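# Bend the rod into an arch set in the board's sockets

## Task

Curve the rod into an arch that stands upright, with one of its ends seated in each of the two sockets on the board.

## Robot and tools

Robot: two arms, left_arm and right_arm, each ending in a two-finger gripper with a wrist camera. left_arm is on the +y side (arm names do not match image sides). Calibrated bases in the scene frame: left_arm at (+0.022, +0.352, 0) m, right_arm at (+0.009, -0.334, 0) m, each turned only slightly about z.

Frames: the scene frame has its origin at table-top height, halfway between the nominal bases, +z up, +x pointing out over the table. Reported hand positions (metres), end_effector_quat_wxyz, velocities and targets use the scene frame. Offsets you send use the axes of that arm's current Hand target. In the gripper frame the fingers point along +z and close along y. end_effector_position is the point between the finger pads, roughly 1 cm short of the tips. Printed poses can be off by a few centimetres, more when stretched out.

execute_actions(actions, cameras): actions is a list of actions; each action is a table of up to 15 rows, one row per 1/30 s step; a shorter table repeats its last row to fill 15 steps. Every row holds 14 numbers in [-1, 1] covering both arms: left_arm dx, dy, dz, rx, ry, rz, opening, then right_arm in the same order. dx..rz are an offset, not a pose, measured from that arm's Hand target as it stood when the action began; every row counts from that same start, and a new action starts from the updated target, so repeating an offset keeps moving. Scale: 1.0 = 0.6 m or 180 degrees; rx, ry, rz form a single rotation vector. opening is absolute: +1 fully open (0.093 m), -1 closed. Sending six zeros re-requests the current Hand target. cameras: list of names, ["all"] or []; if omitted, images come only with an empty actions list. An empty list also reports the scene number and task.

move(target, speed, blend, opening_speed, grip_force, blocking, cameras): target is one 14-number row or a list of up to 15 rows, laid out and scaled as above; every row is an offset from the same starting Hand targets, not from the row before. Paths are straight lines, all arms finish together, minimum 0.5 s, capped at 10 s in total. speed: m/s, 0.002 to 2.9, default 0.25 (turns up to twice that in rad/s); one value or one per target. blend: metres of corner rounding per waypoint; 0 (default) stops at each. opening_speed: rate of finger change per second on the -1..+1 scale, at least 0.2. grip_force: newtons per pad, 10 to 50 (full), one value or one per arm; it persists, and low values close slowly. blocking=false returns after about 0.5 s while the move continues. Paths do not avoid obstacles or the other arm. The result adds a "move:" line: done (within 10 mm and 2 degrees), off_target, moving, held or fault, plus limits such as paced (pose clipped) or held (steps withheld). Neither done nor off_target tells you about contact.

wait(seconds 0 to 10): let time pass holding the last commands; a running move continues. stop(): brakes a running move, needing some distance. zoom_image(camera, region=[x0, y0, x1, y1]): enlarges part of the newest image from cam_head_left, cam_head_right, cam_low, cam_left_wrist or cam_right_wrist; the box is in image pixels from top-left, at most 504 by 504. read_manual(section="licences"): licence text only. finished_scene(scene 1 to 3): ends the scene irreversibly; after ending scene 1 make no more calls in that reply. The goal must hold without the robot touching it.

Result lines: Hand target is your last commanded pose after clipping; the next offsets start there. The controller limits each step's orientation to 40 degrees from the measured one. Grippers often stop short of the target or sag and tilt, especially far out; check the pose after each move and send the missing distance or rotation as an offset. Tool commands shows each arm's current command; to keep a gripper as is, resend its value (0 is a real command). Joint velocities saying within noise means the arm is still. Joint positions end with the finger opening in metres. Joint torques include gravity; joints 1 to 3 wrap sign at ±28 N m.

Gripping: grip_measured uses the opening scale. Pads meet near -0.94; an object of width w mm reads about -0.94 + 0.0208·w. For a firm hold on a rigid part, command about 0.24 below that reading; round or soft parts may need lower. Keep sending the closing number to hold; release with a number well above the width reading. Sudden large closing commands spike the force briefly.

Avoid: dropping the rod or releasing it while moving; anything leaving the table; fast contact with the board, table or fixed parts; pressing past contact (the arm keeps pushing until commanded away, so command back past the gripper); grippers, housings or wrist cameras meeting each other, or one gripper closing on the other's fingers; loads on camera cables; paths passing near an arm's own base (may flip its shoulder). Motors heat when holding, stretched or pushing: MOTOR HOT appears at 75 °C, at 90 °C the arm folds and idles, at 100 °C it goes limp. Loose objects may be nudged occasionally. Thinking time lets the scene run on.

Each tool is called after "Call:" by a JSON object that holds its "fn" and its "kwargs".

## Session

Call:
{"fn": "execute_actions", "kwargs": {"actions": [], "cameras": ["cam_head_left","cam_head_right","cam_low"]}}

Call:
{"fn": "zoom_image", "kwargs": {"camera": "cam_head_left", "region": [190, 245, 450, 405]}}

Call:
{"fn": "zoom_image", "kwargs": {"camera": "cam_head_right", "region": [200, 245, 460, 405]}}

Scene clock: 0.00 s.
left_arm: end_effector_position=(+0.3333, +0.3692, +0.2067) grip_measured=+1.000 end_effector_quat_wxyz=(+0.710, -0.059, +0.689, -0.130) | right_arm: end_effector_position=(+0.3550, -0.4689, +0.1114) grip_measured=+1.000 end_effector_quat_wxyz=(+0.499, +0.219, +0.802, -0.244)
Joint positions: left_arm=[0.208 0.888 0.142 0.791 0.326 -0.281 0.093] | right_arm=[-0.096 1.398 0.447 0.491 0.532 0.058 0.093]
Joint velocities: within noise
Joint torques (N m): no reading
Heat: left arm: 30 °C; right arm: 27 °C.
Hand target: left_arm +0.3342, +0.3694, +0.2169; +0.721, -0.054, +0.679, -0.128 | right_arm +0.3580, -0.4693, +0.1184; +0.507, +0.221, +0.797, -0.243
Tool commands: left_gripper/opening=+1.0 right_gripper/opening=+1.0
Images, in order (width x height): cam_head_left 672x504, cam_head_right 672x504, cam_low 672x504.

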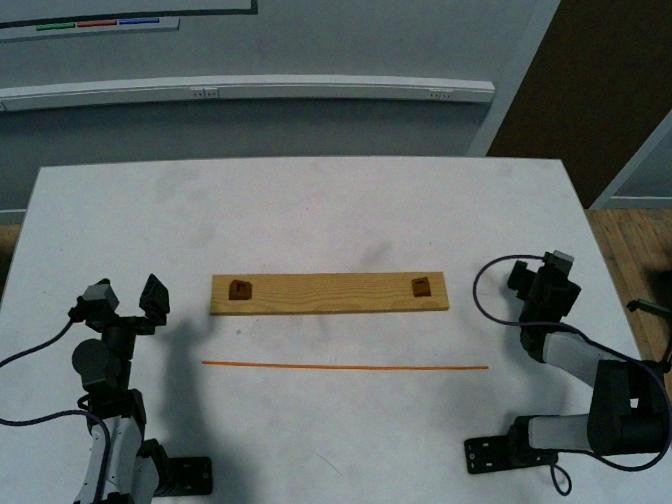

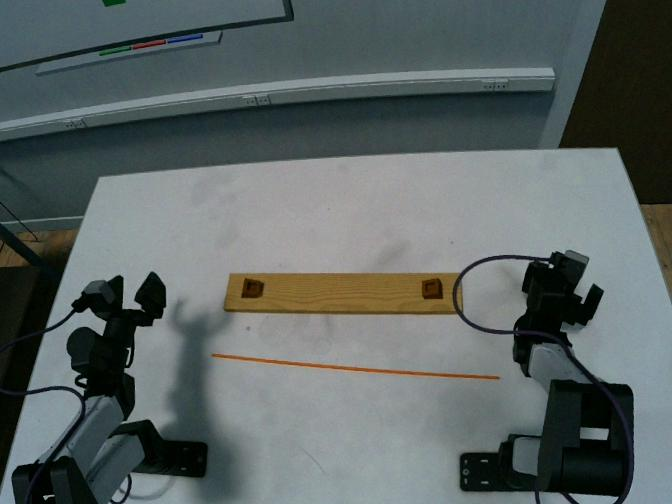

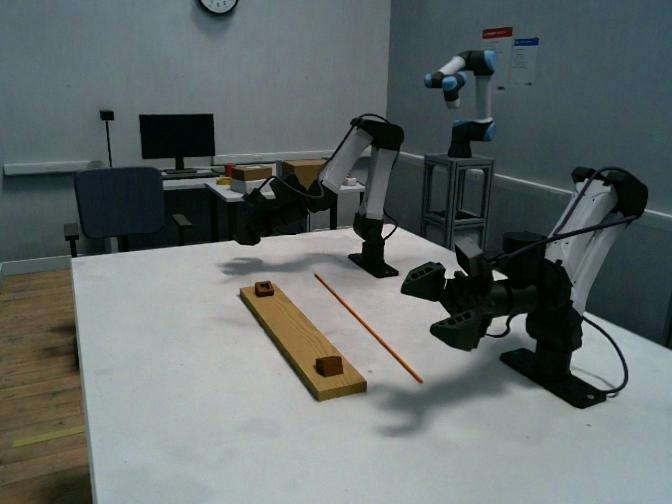

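Scaled by 1.938.

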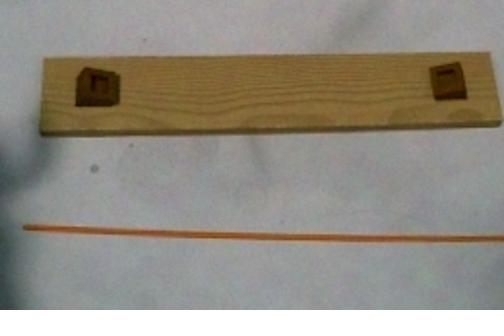

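Scaled by 1.938.

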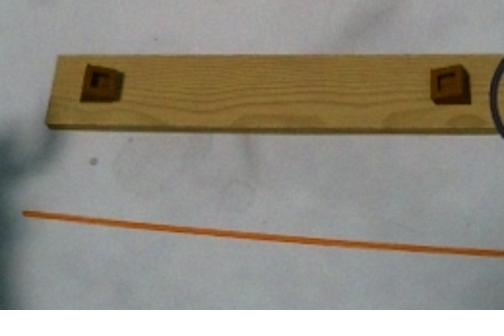

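Call:
{"fn": "move", "kwargs": {"target": [0.2471,-0.2154,-0.1486,0.3507,0.4661,0.4251,0,0.163,0.1124,-0.3721,-0.4152,0.1628,-0.5593,0], "speed": 0.45, "cameras": ["cam_left_wrist","cam_right_wrist"]}}

Scene clock: 49.27 s.
left_arm: end_effector_position=(+0.2349, +0.2164, +0.0949) grip_measured=+0.003 end_effector_quat_wxyz=(+0.000, +0.726, +0.688, -0.006) | right_arm: end_effector_position=(+0.1995, -0.2732, +0.0939) grip_measured=+0.001 end_effector_quat_wxyz=(+0.004, +0.674, -0.739, +0.001)
Joint positions: left_arm=[-0.58 1.51 1.112 -1.176 0.011 1.067 0.045] | right_arm=[0.355 1.308 0.94 -1.208 0.006 -1.169 0.045]
Joint torques (N m): left_arm=[-0.21 -5.33 7.05 0.14 -0.14 0.15] | right_arm=[0.51 -2.47 9.43 0.15 -0.01 -0.15]
Heat: left arm: 34 °C; right arm: 32 °C.
Hand target: left_arm +0.2378, +0.2153, +0.1001; +0.000, +0.732, +0.681, -0.001 | right_arm +0.2040, -0.2696, +0.0998; +0.000, -0.682, +0.732, +0.000
Off the commanded pose: left_arm 0.006 m, 1 deg | right_arm 0.008 m, 1 deg.
move: done
camera_calibration:
cam_left_wrist: T_world_to_cam=[[-0.998551, 0.0490199, 0.0221842, 0.222077], [0.0538051, 0.912112, 0.406394, -0.207088], [-0.000313088, 0.406999, -0.913428, 0.0816878], [0, 0, 0, 1]] pos_world=[0.232923, 0.144754, 0.153849]
cam_right_wrist: T_world_to_cam=[[0.997114, -0.0721367, -0.023663, -0.216839], [-0.0556102, -0.906188, 0.419203, -0.235563], [-0.0516831, -0.416678, -0.907584, 0.0642609], [0, 0, 0, 1]] pos_world=[0.206435, -0.20233, 0.15194]
Images, in order (width x height): cam_left_wrist 672x504, cam_right_wrist 672x504.

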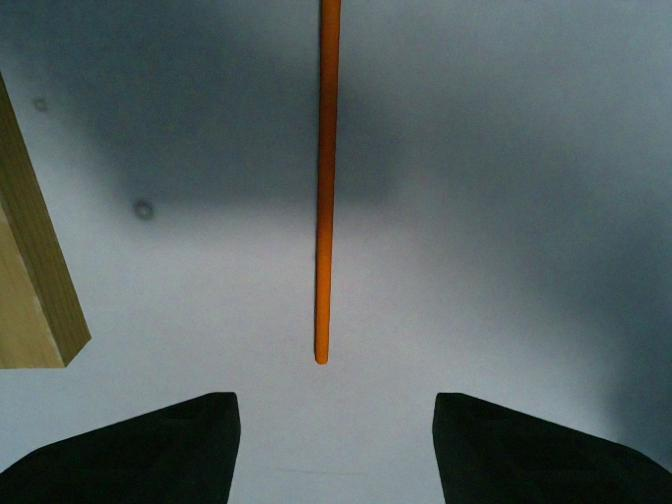

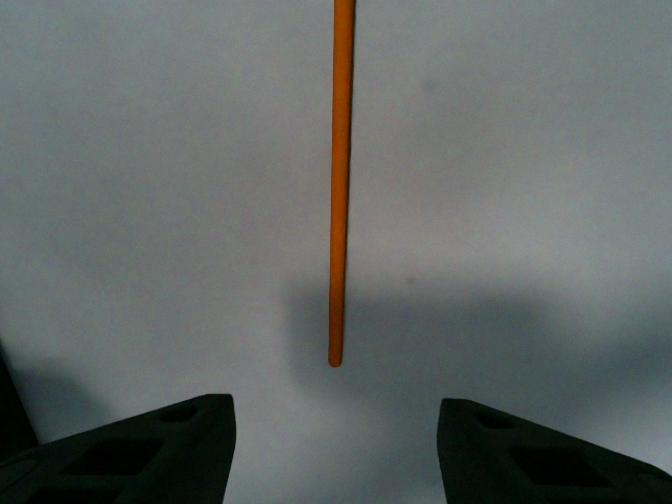

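Call:
{"fn": "move", "kwargs": {"target": [[0.0005,0.0067,0.12,0,0,0,-0.3,-0.0048,0.0037,0.12,0,0,0,-0.3],[0.0005,0.0067,0.152,0,0,0,-0.3,-0.0048,0.0037,0.1613,0,0,0,-0.3],[0.0005,0.0067,0.152,0,0,0,-1,-0.0048,0.0037,0.1613,0,0,0,-1]], "speed": [0.2,0.06,0.06], "blend": [0.01,0,0], "opening_speed": 0.8, "cameras": ["cam_left_wrist","cam_right_wrist"]}}

Scene clock: 64.90 s.
left_arm: end_effector_position=(+0.2399, +0.2156, +0.0139) grip_measured=-0.953 end_effector_quat_wxyz=(-0.001, +0.729, +0.685, +0.000) | right_arm: end_effector_position=(+0.2019, -0.2692, +0.0093) grip_measured=-0.966 end_effector_quat_wxyz=(+0.001, +0.680, -0.733, +0.003)
Joint positions: left_arm=[-0.58 1.632 0.893 -0.834 0 1.076 0] | right_arm=[0.371 1.433 0.682 -0.821 0.006 -1.169 0]
Joint torques (N m): left_arm=[0.49 -5.15 4.05 0.64 -0.05 0.14] | right_arm=[0.55 -2.58 4.46 0.52 -0.05 -0.03]
Heat: left arm: 32 °C; right arm: 32 °C.
Hand target: left_arm +0.2418, +0.2153, +0.0090; +0.000, +0.732, +0.681, -0.001 | right_arm +0.2021, -0.2666, +0.0031; +0.000, +0.682, -0.732, +0.001
Off the commanded pose: left_arm 0.005 m, 1 deg | right_arm 0.007 m, 0 deg.
move: done
camera_calibration:
cam_left_wrist: T_world_to_cam=[[-0.998198, 0.0576929, 0.016483, 0.22705], [0.0593255, 0.907866, 0.415043, -0.174161], [0.00898066, 0.415273, -0.909653, 0.00397204], [0, 0, 0, 1]] pos_world=[0.236937, 0.143366, 0.0721548]
cam_right_wrist: T_world_to_cam=[[0.998232, -0.0564696, -0.0185473, -0.217047], [-0.0435781, -0.907538, 0.417702, -0.199162], [-0.0404199, -0.416156, -0.908395, -0.0128003], [0, 0, 0, 1]] pos_world=[0.207466, -0.19833, 0.067537]
Images, in order (width x height): cam_left_wrist 672x504, cam_right_wrist 672x504.

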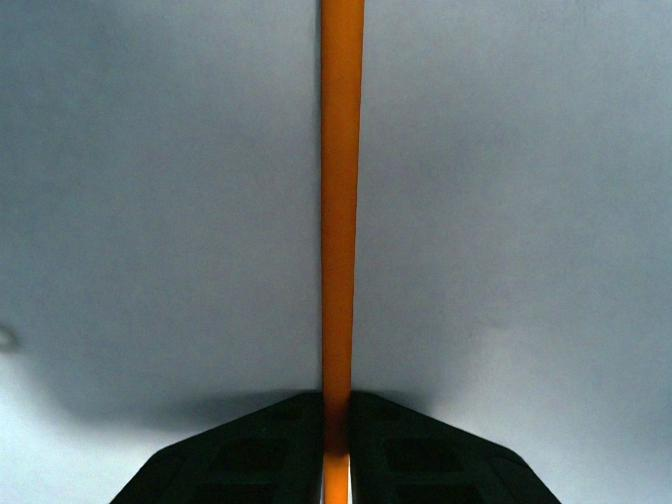

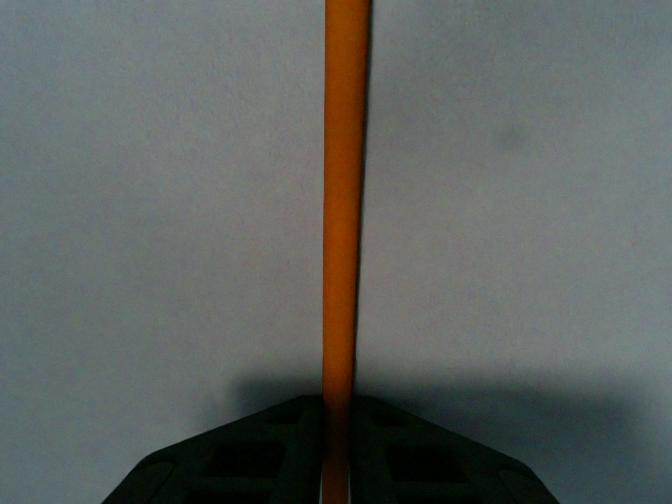

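Call:
{"fn": "move", "kwargs": {"target": [[0,0,-0.2,0,0,0,-1,0,0,-0.2,0,0,0,-1],[0.032,0.1284,-0.4183,-0.0071,-0.1095,-0.0004,-1,-0.0431,-0.1939,-0.4282,-0.0035,-0.1095,-0.0077,-1],[0.0221,0.2369,-0.4017,-0.0162,-0.2502,-0.001,-1,-0.0981,-0.2978,-0.4115,-0.008,-0.2502,-0.0177,-1],[-0.1044,0.2433,-0.26,-0.0253,-0.3909,-0.0016,-1,-0.2187,-0.2785,-0.2415,-0.0125,-0.391,-0.0276,-1]], "speed": 0.16, "blend": [0.03,0.03,0.02,0], "cameras": ["cam_head_left","cam_head_right","cam_low"]}}

Call:
{"fn": "zoom_image", "kwargs": {"camera": "cam_low", "region": [230, 240, 370, 390]}}

Call:
{"fn": "zoom_image", "kwargs": {"camera": "cam_head_left", "region": [390, 245, 450, 305]}}

Call:
{"fn": "zoom_image", "kwargs": {"camera": "cam_head_right", "region": [220, 245, 280, 305]}}

Scene clock: 116.50 s.
left_arm: end_effector_position=(+0.3901, +0.1617, +0.1377) grip_measured=-0.964 end_effector_quat_wxyz=(+0.390, +0.583, +0.599, -0.387) | right_arm: end_effector_position=(+0.3851, -0.1666, +0.1389) grip_measured=-0.971 end_effector_quat_wxyz=(-0.397, +0.585, -0.595, -0.384)
Joint positions: left_arm=[-0.119 1.924 1.339 -0.73 1.148 1.282 0] | right_arm=[0.076 1.972 1.415 -0.88 -1.165 -1.433 0]
Joint torques (N m): left_arm=[-3.15 -13.87 5.05 1.25 1.04 -0.09] | right_arm=[3.49 -9.06 5.19 0.67 -1.17 0.12]
Heat: left arm: 34 °C; right arm: 31 °C.
Hand target: left_arm +0.3831, +0.1427, +0.1649; +0.420, +0.596, +0.558, -0.397 | right_arm +0.3780, -0.1475, +0.1478; -0.409, +0.586, -0.570, -0.406
Off the commanded pose: left_arm 0.034 m, 6 deg | right_arm 0.022 m, 4 deg.
move: off_target (left_arm, right_arm)
Images, in order (width x height): cam_head_left 672x504, cam_head_right 672x504, cam_low 672x504.

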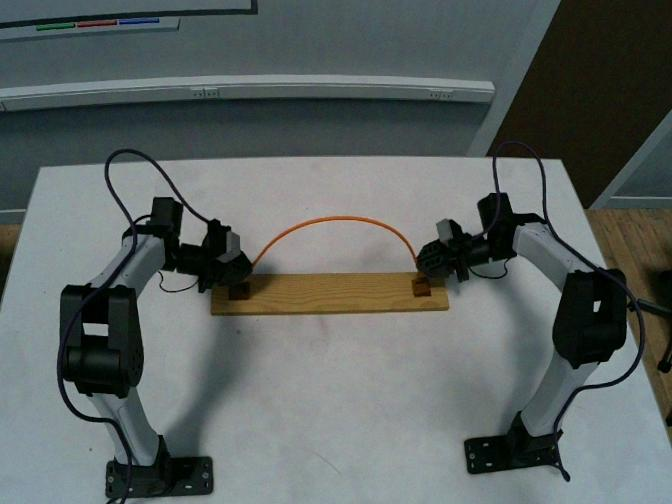

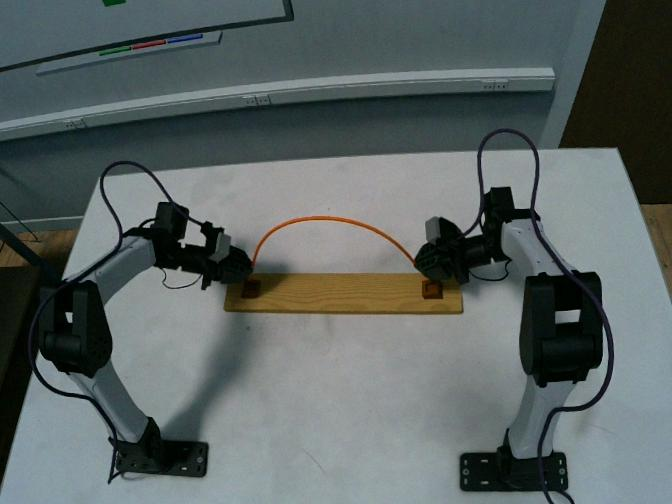

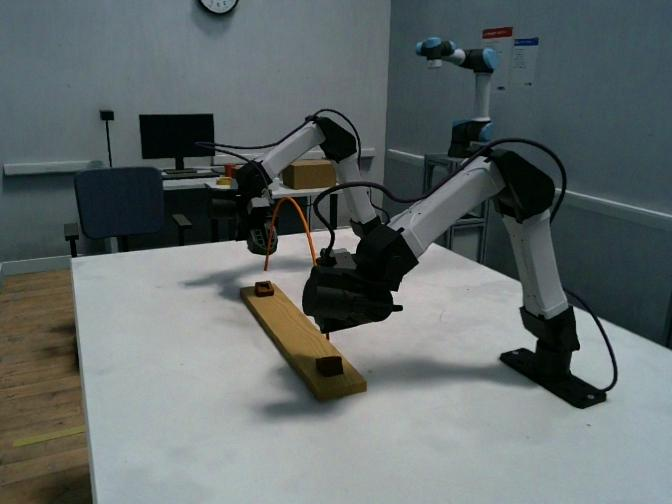

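Scaled by 3.360.

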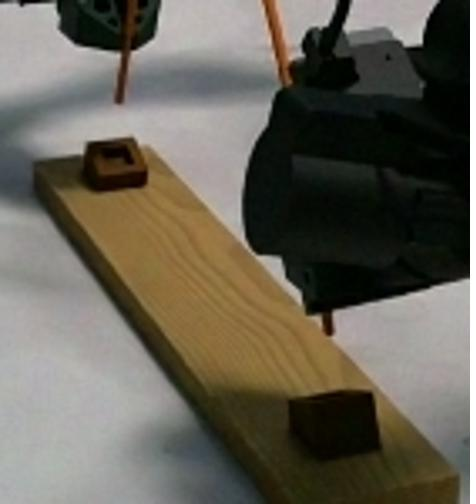

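Scaled by 8.400.

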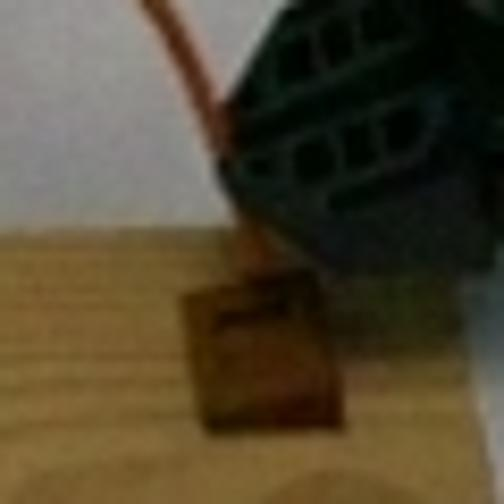

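Scaled by 8.400.

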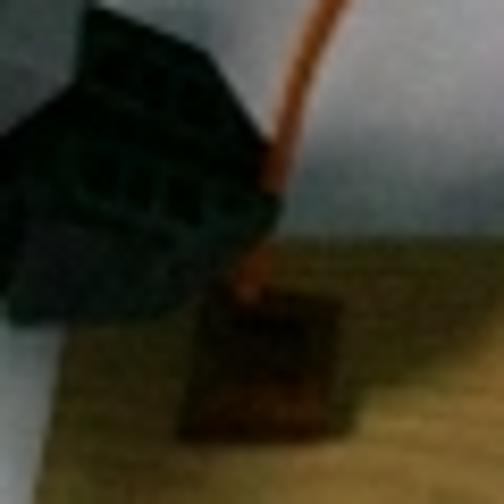

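Call:
{"fn": "move", "kwargs": {"target": [0.0632,-0.0057,0.0255,0,0,0,-1,0.0657,-0.0003,0.0147,0,0,0,-1], "speed": 0.08, "cameras": ["cam_head_left","cam_head_right","cam_low"]}}

Call:
{"fn": "zoom_image", "kwargs": {"camera": "cam_low", "region": [230, 240, 370, 390]}}

Call:
{"fn": "zoom_image", "kwargs": {"camera": "cam_low", "region": [305, 330, 350, 380]}}

Call:
{"fn": "zoom_image", "kwargs": {"camera": "cam_head_left", "region": [390, 245, 450, 305]}}

Call:
{"fn": "zoom_image", "kwargs": {"camera": "cam_head_right", "region": [220, 245, 280, 305]}}

Scene clock: 147.77 s.
left_arm: end_effector_position=(+0.3873, +0.1593, +0.1157) grip_measured=-0.964 end_effector_quat_wxyz=(+0.406, +0.589, +0.589, -0.376) | right_arm: end_effector_position=(+0.3842, -0.1663, +0.1071) grip_measured=-0.971 end_effector_quat_wxyz=(-0.399, +0.586, -0.592, -0.384)
Joint positions: left_arm=[-0.125 1.924 1.232 -0.557 1.149 1.259 0] | right_arm=[0.076 2.014 1.339 -0.761 -1.169 -1.438 0]
Joint torques (N m): left_arm=[-3.1 -9.26 4.97 1.41 0.98 -0.04] | right_arm=[2.3 -7.46 4.97 0.67 -1.12 -0.11]
Heat: left arm: 43 °C; right arm: 36 °C.
Hand target: left_arm +0.3819, +0.1408, +0.1239; +0.420, +0.596, +0.558, -0.397 | right_arm +0.3789, -0.1524, +0.1078; -0.409, +0.586, -0.570, -0.406
Off the commanded pose: left_arm 0.021 m, 5 deg | right_arm 0.015 m, 4 deg.
move: off_target (left_arm, right_arm)
Images, in order (width x height): cam_head_left 672x504, cam_head_right 672x504, cam_low 672x504.

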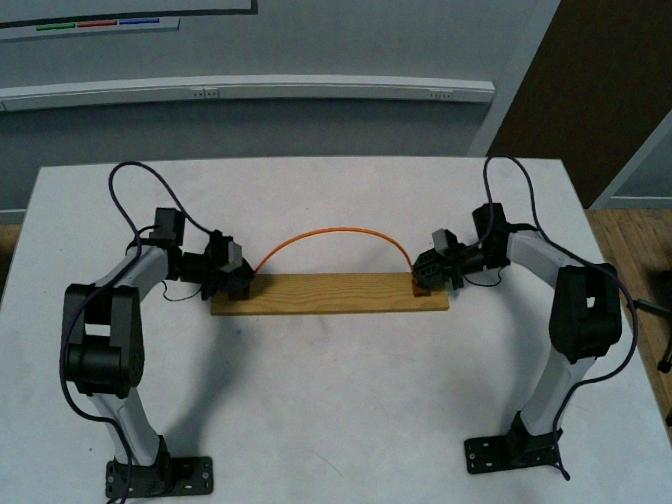

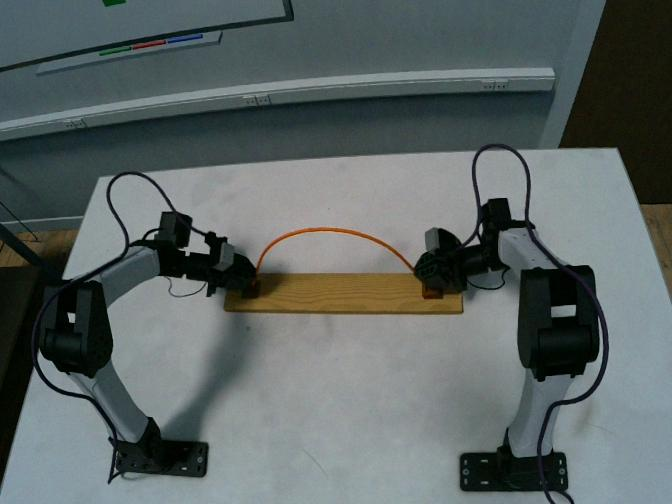

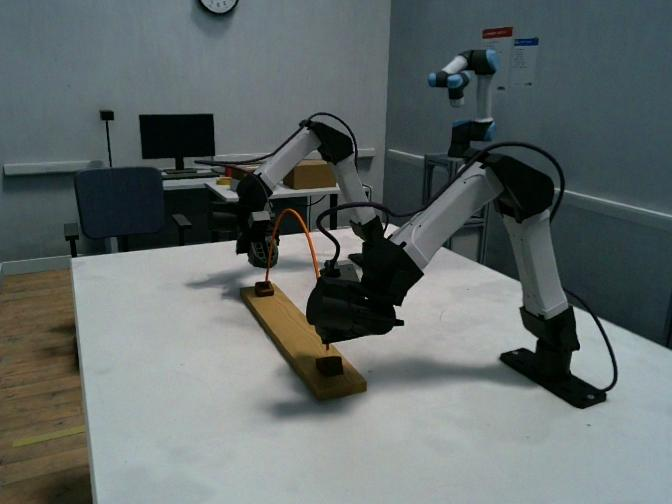

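Scaled by 3.360.

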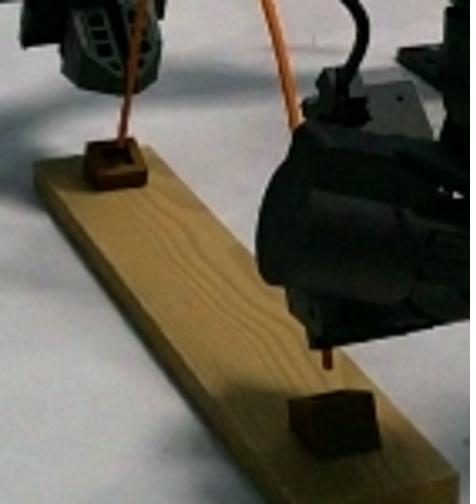

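Scaled by 10.080.

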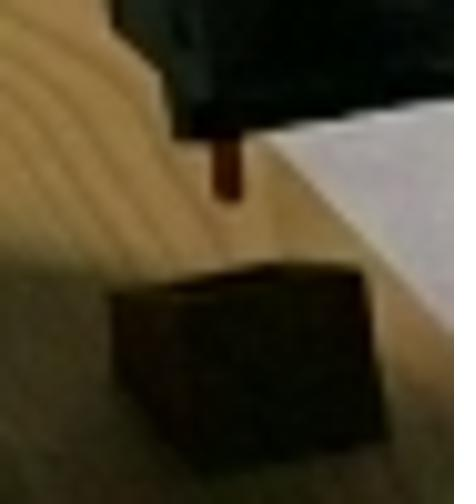

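Scaled by 8.400.

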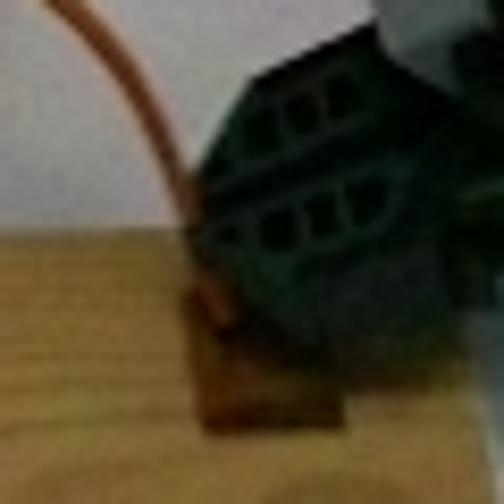

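Scaled by 8.400.

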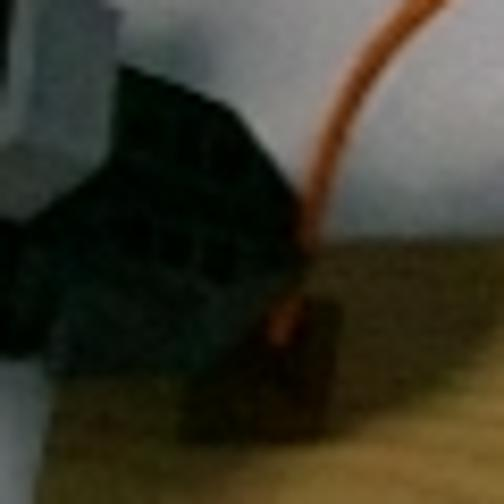

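Call:
{"fn": "move", "kwargs": {"target": [0.0747,0.0003,-0.0003,0,0,0,-1,0.0607,-0.0003,-0.0013,0,0,0,-1], "speed": 0.05, "cameras": ["cam_head_left","cam_head_right","cam_low"]}}

Call:
{"fn": "zoom_image", "kwargs": {"camera": "cam_low", "region": [245, 265, 285, 300]}}

Call:
{"fn": "zoom_image", "kwargs": {"camera": "cam_low", "region": [305, 330, 350, 380]}}

Call:
{"fn": "zoom_image", "kwargs": {"camera": "cam_head_left", "region": [390, 245, 450, 305]}}

Call:
{"fn": "zoom_image", "kwargs": {"camera": "cam_head_right", "region": [220, 245, 280, 305]}}

Scene clock: 169.53 s.
left_arm: end_effector_position=(+0.3862, +0.1643, +0.0910) grip_measured=-0.964 end_effector_quat_wxyz=(+0.414, +0.582, +0.576, -0.398) | right_arm: end_effector_position=(+0.3840, -0.1739, +0.0828) grip_measured=-0.971 end_effector_quat_wxyz=(-0.406, +0.584, -0.583, -0.392)
Joint positions: left_arm=[-0.102 2.003 1.206 -0.521 1.211 1.326 0] | right_arm=[0.052 2.084 1.322 -0.748 -1.198 -1.524 0]
Joint torques (N m): left_arm=[-1.65 -7.57 4.07 1.34 0.54 0.29] | right_arm=[1.5 -6.49 4.52 0.54 -0.87 -0.24]
Heat: left arm: 42 °C; right arm: 34 °C.
Hand target: left_arm +0.3850, +0.1559, +0.0819; +0.420, +0.596, +0.558, -0.397 | right_arm +0.3799, -0.1654, +0.0738; -0.409, +0.586, -0.569, -0.406
Off the commanded pose: left_arm 0.013 m, 3 deg | right_arm 0.013 m, 2 deg.
move: off_target (left_arm, right_arm)
Images, in order (width x height): cam_head_left 672x504, cam_head_right 672x504, cam_low 672x504.

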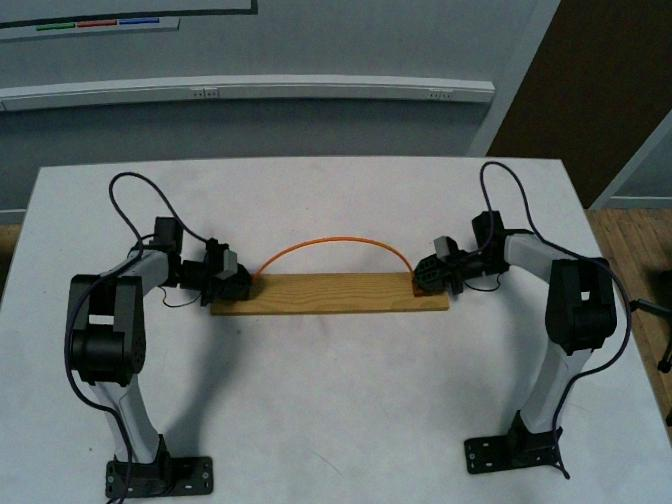

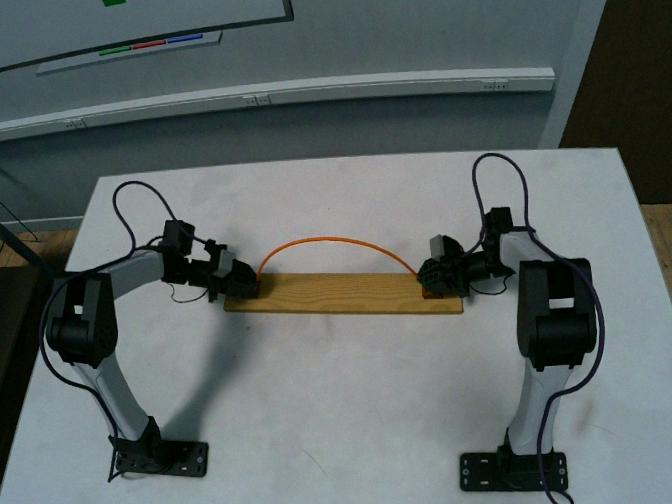

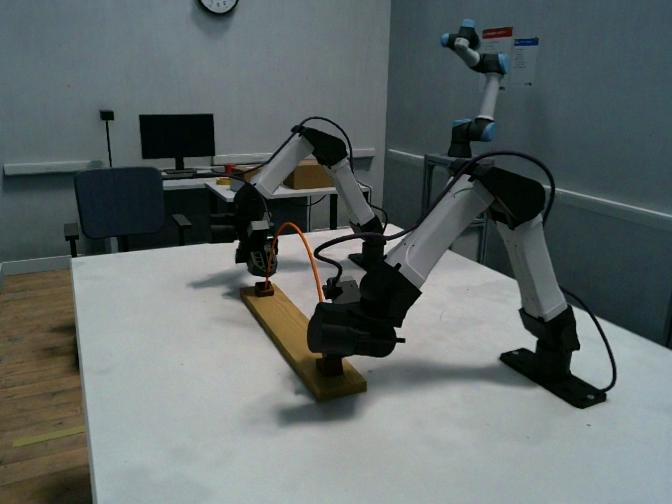

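Scaled by 12.600.

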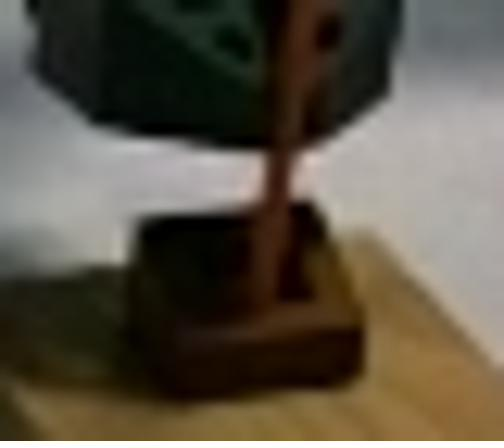

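Scaled by 10.080.

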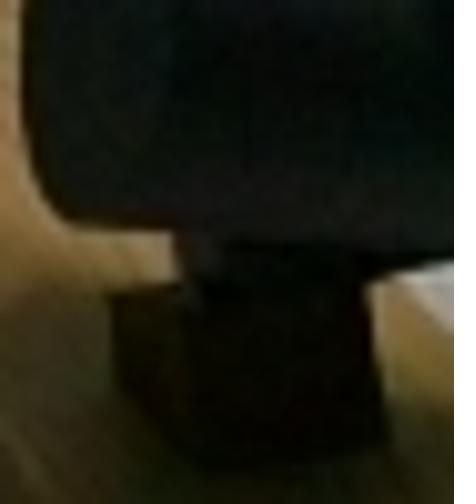

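Scaled by 8.400.

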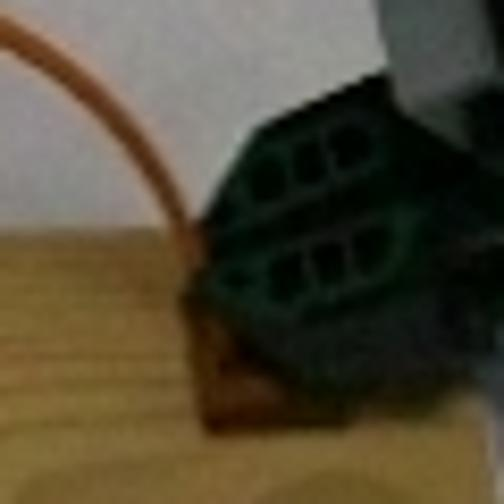

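Scaled by 8.400.

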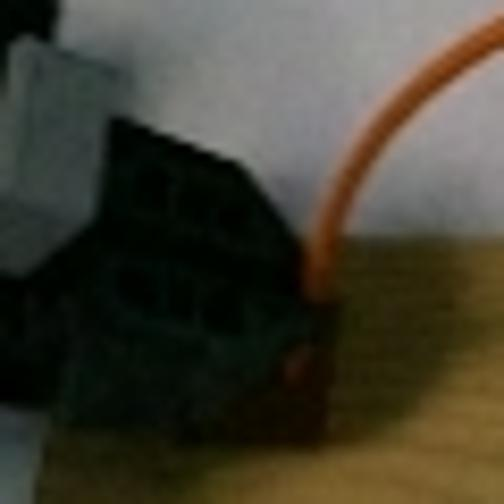

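Call:
{"fn": "move", "kwargs": {"target": [[-0.0105,0.0088,-0.0292,0,0,0,-1,-0.0095,-0.0068,-0.0187,0,0,0,-1],[-0.0105,0.0088,-0.0292,0,0,0,-0.4,-0.0095,-0.0068,-0.0187,0,0,0,-0.4]], "speed": 0.04, "opening_speed": 0.5, "cameras": ["cam_head_left","cam_low"]}}

Scene clock: 186.03 s.
left_arm: end_effector_position=(+0.3876, +0.1723, +0.0918) grip_measured=-0.403 end_effector_quat_wxyz=(+0.416, +0.590, +0.567, -0.397) | right_arm: end_effector_position=(+0.3803, -0.1770, +0.0818) grip_measured=-0.402 end_effector_quat_wxyz=(-0.405, +0.585, -0.578, -0.400)
Joint positions: left_arm=[-0.079 2.029 1.254 -0.632 1.221 1.439 0.026] | right_arm=[0.041 2.103 1.341 -0.819 -1.21 -1.594 0.026]
Joint torques (N m): left_arm=[-0.25 -9.35 6.13 0.5 0.53 0.21] | right_arm=[0.38 -7.25 8.01 0.12 -0.74 -0.17]
Heat: left arm: 41 °C; right arm: 35 °C.
Hand target: left_arm +0.3899, +0.1702, +0.0940; +0.420, +0.596, +0.558, -0.397 | right_arm +0.3840, -0.1738, +0.0830; -0.409, +0.586, -0.569, -0.406
Off the commanded pose: left_arm 0.004 m, 1 deg | right_arm 0.005 m, 1 deg.
move: done
Images, in order (width x height): cam_head_left 672x504, cam_low 672x504.

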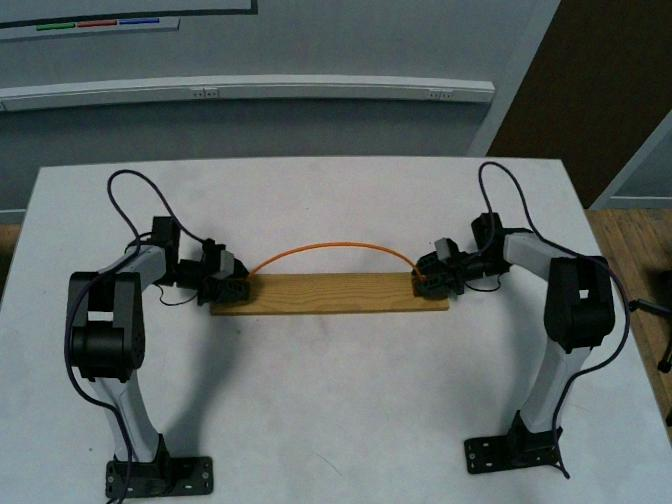

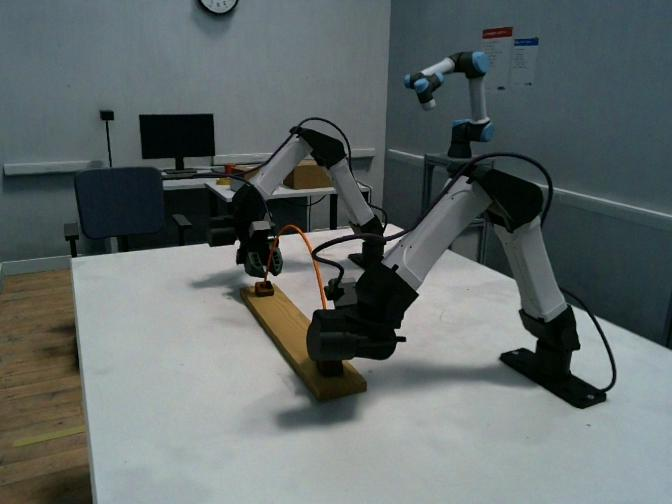

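Call:
{"fn": "move", "kwargs": {"target": [0,0,-0.14,0,0,0,-0.4,0,0,-0.14,0,0,0,-0.4], "speed": 0.14, "cameras": ["cam_head_left","cam_low"]}}

Call:
{"fn": "zoom_image", "kwargs": {"camera": "cam_low", "region": [220, 210, 400, 410]}}

Scene clock: 192.73 s.
left_arm: end_effector_position=(+0.3880, +0.2501, +0.1200) grip_measured=-0.403 end_effector_quat_wxyz=(+0.418, +0.591, +0.564, -0.397) | right_arm: end_effector_position=(+0.3815, -0.2524, +0.1135) grip_measured=-0.402 end_effector_quat_wxyz=(-0.411, +0.579, -0.582, -0.398)
Joint positions: left_arm=[0.133 2.147 1.541 -1.368 1.198 2.049 0.026] | right_arm=[-0.16 2.198 1.596 -1.432 -1.173 -2.081 0.026]
Joint torques (N m): left_arm=[-0.13 -9.69 6.04 -0.74 0.44 0.23] | right_arm=[0.09 -7.53 8.06 -0.58 -0.42 -0.17]
Heat: left arm: 41 °C; right arm: 35 °C.
Hand target: left_arm +0.3902, +0.2494, +0.1218; +0.420, +0.596, +0.558, -0.397 | right_arm +0.3848, -0.2530, +0.1113; -0.409, +0.586, -0.570, -0.406
Off the commanded pose: left_arm 0.003 m, 1 deg | right_arm 0.004 m, 2 deg.
joint sent to its limit (right arm) — joint 6 (wrist roll), lower limit. The joint targets still meet the commanded pose.
move: done
Images, in order (width x height): cam_head_left 672x504, cam_low 672x504.

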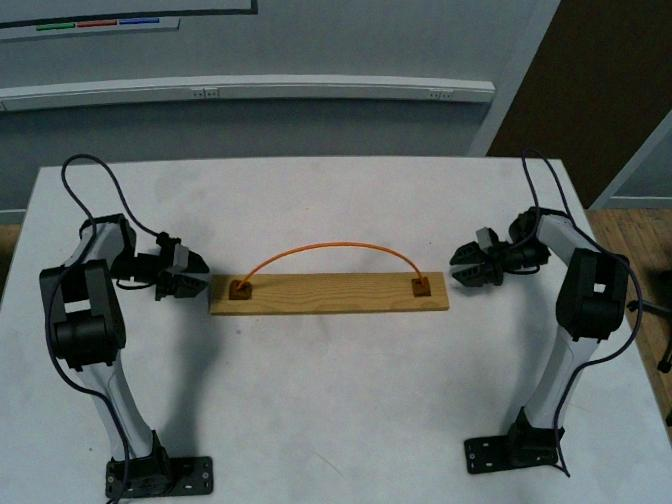

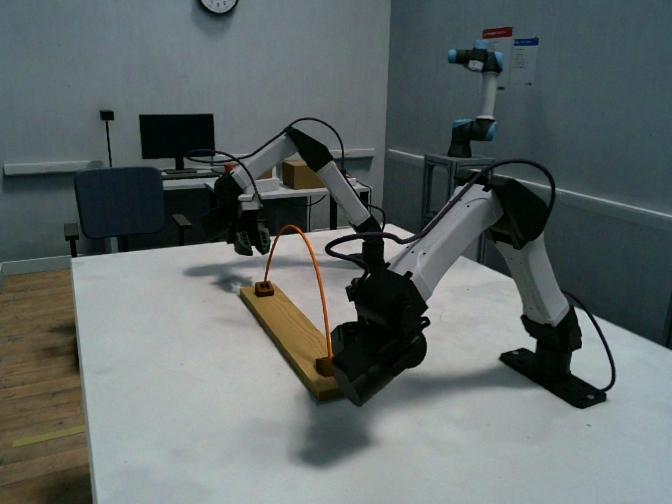

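Scaled by 2.520.

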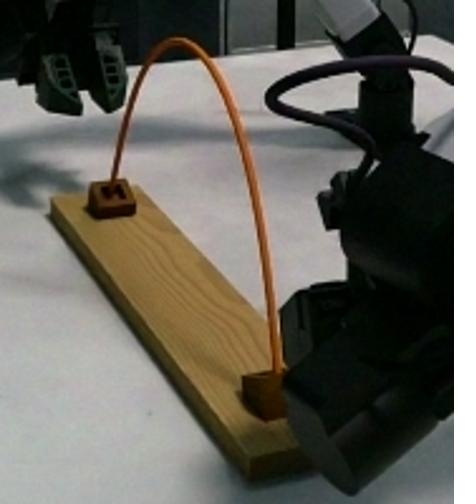

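Call:
{"fn": "finished_scene", "kwargs": {"scene": 3}}

The scene is finished: the task was done.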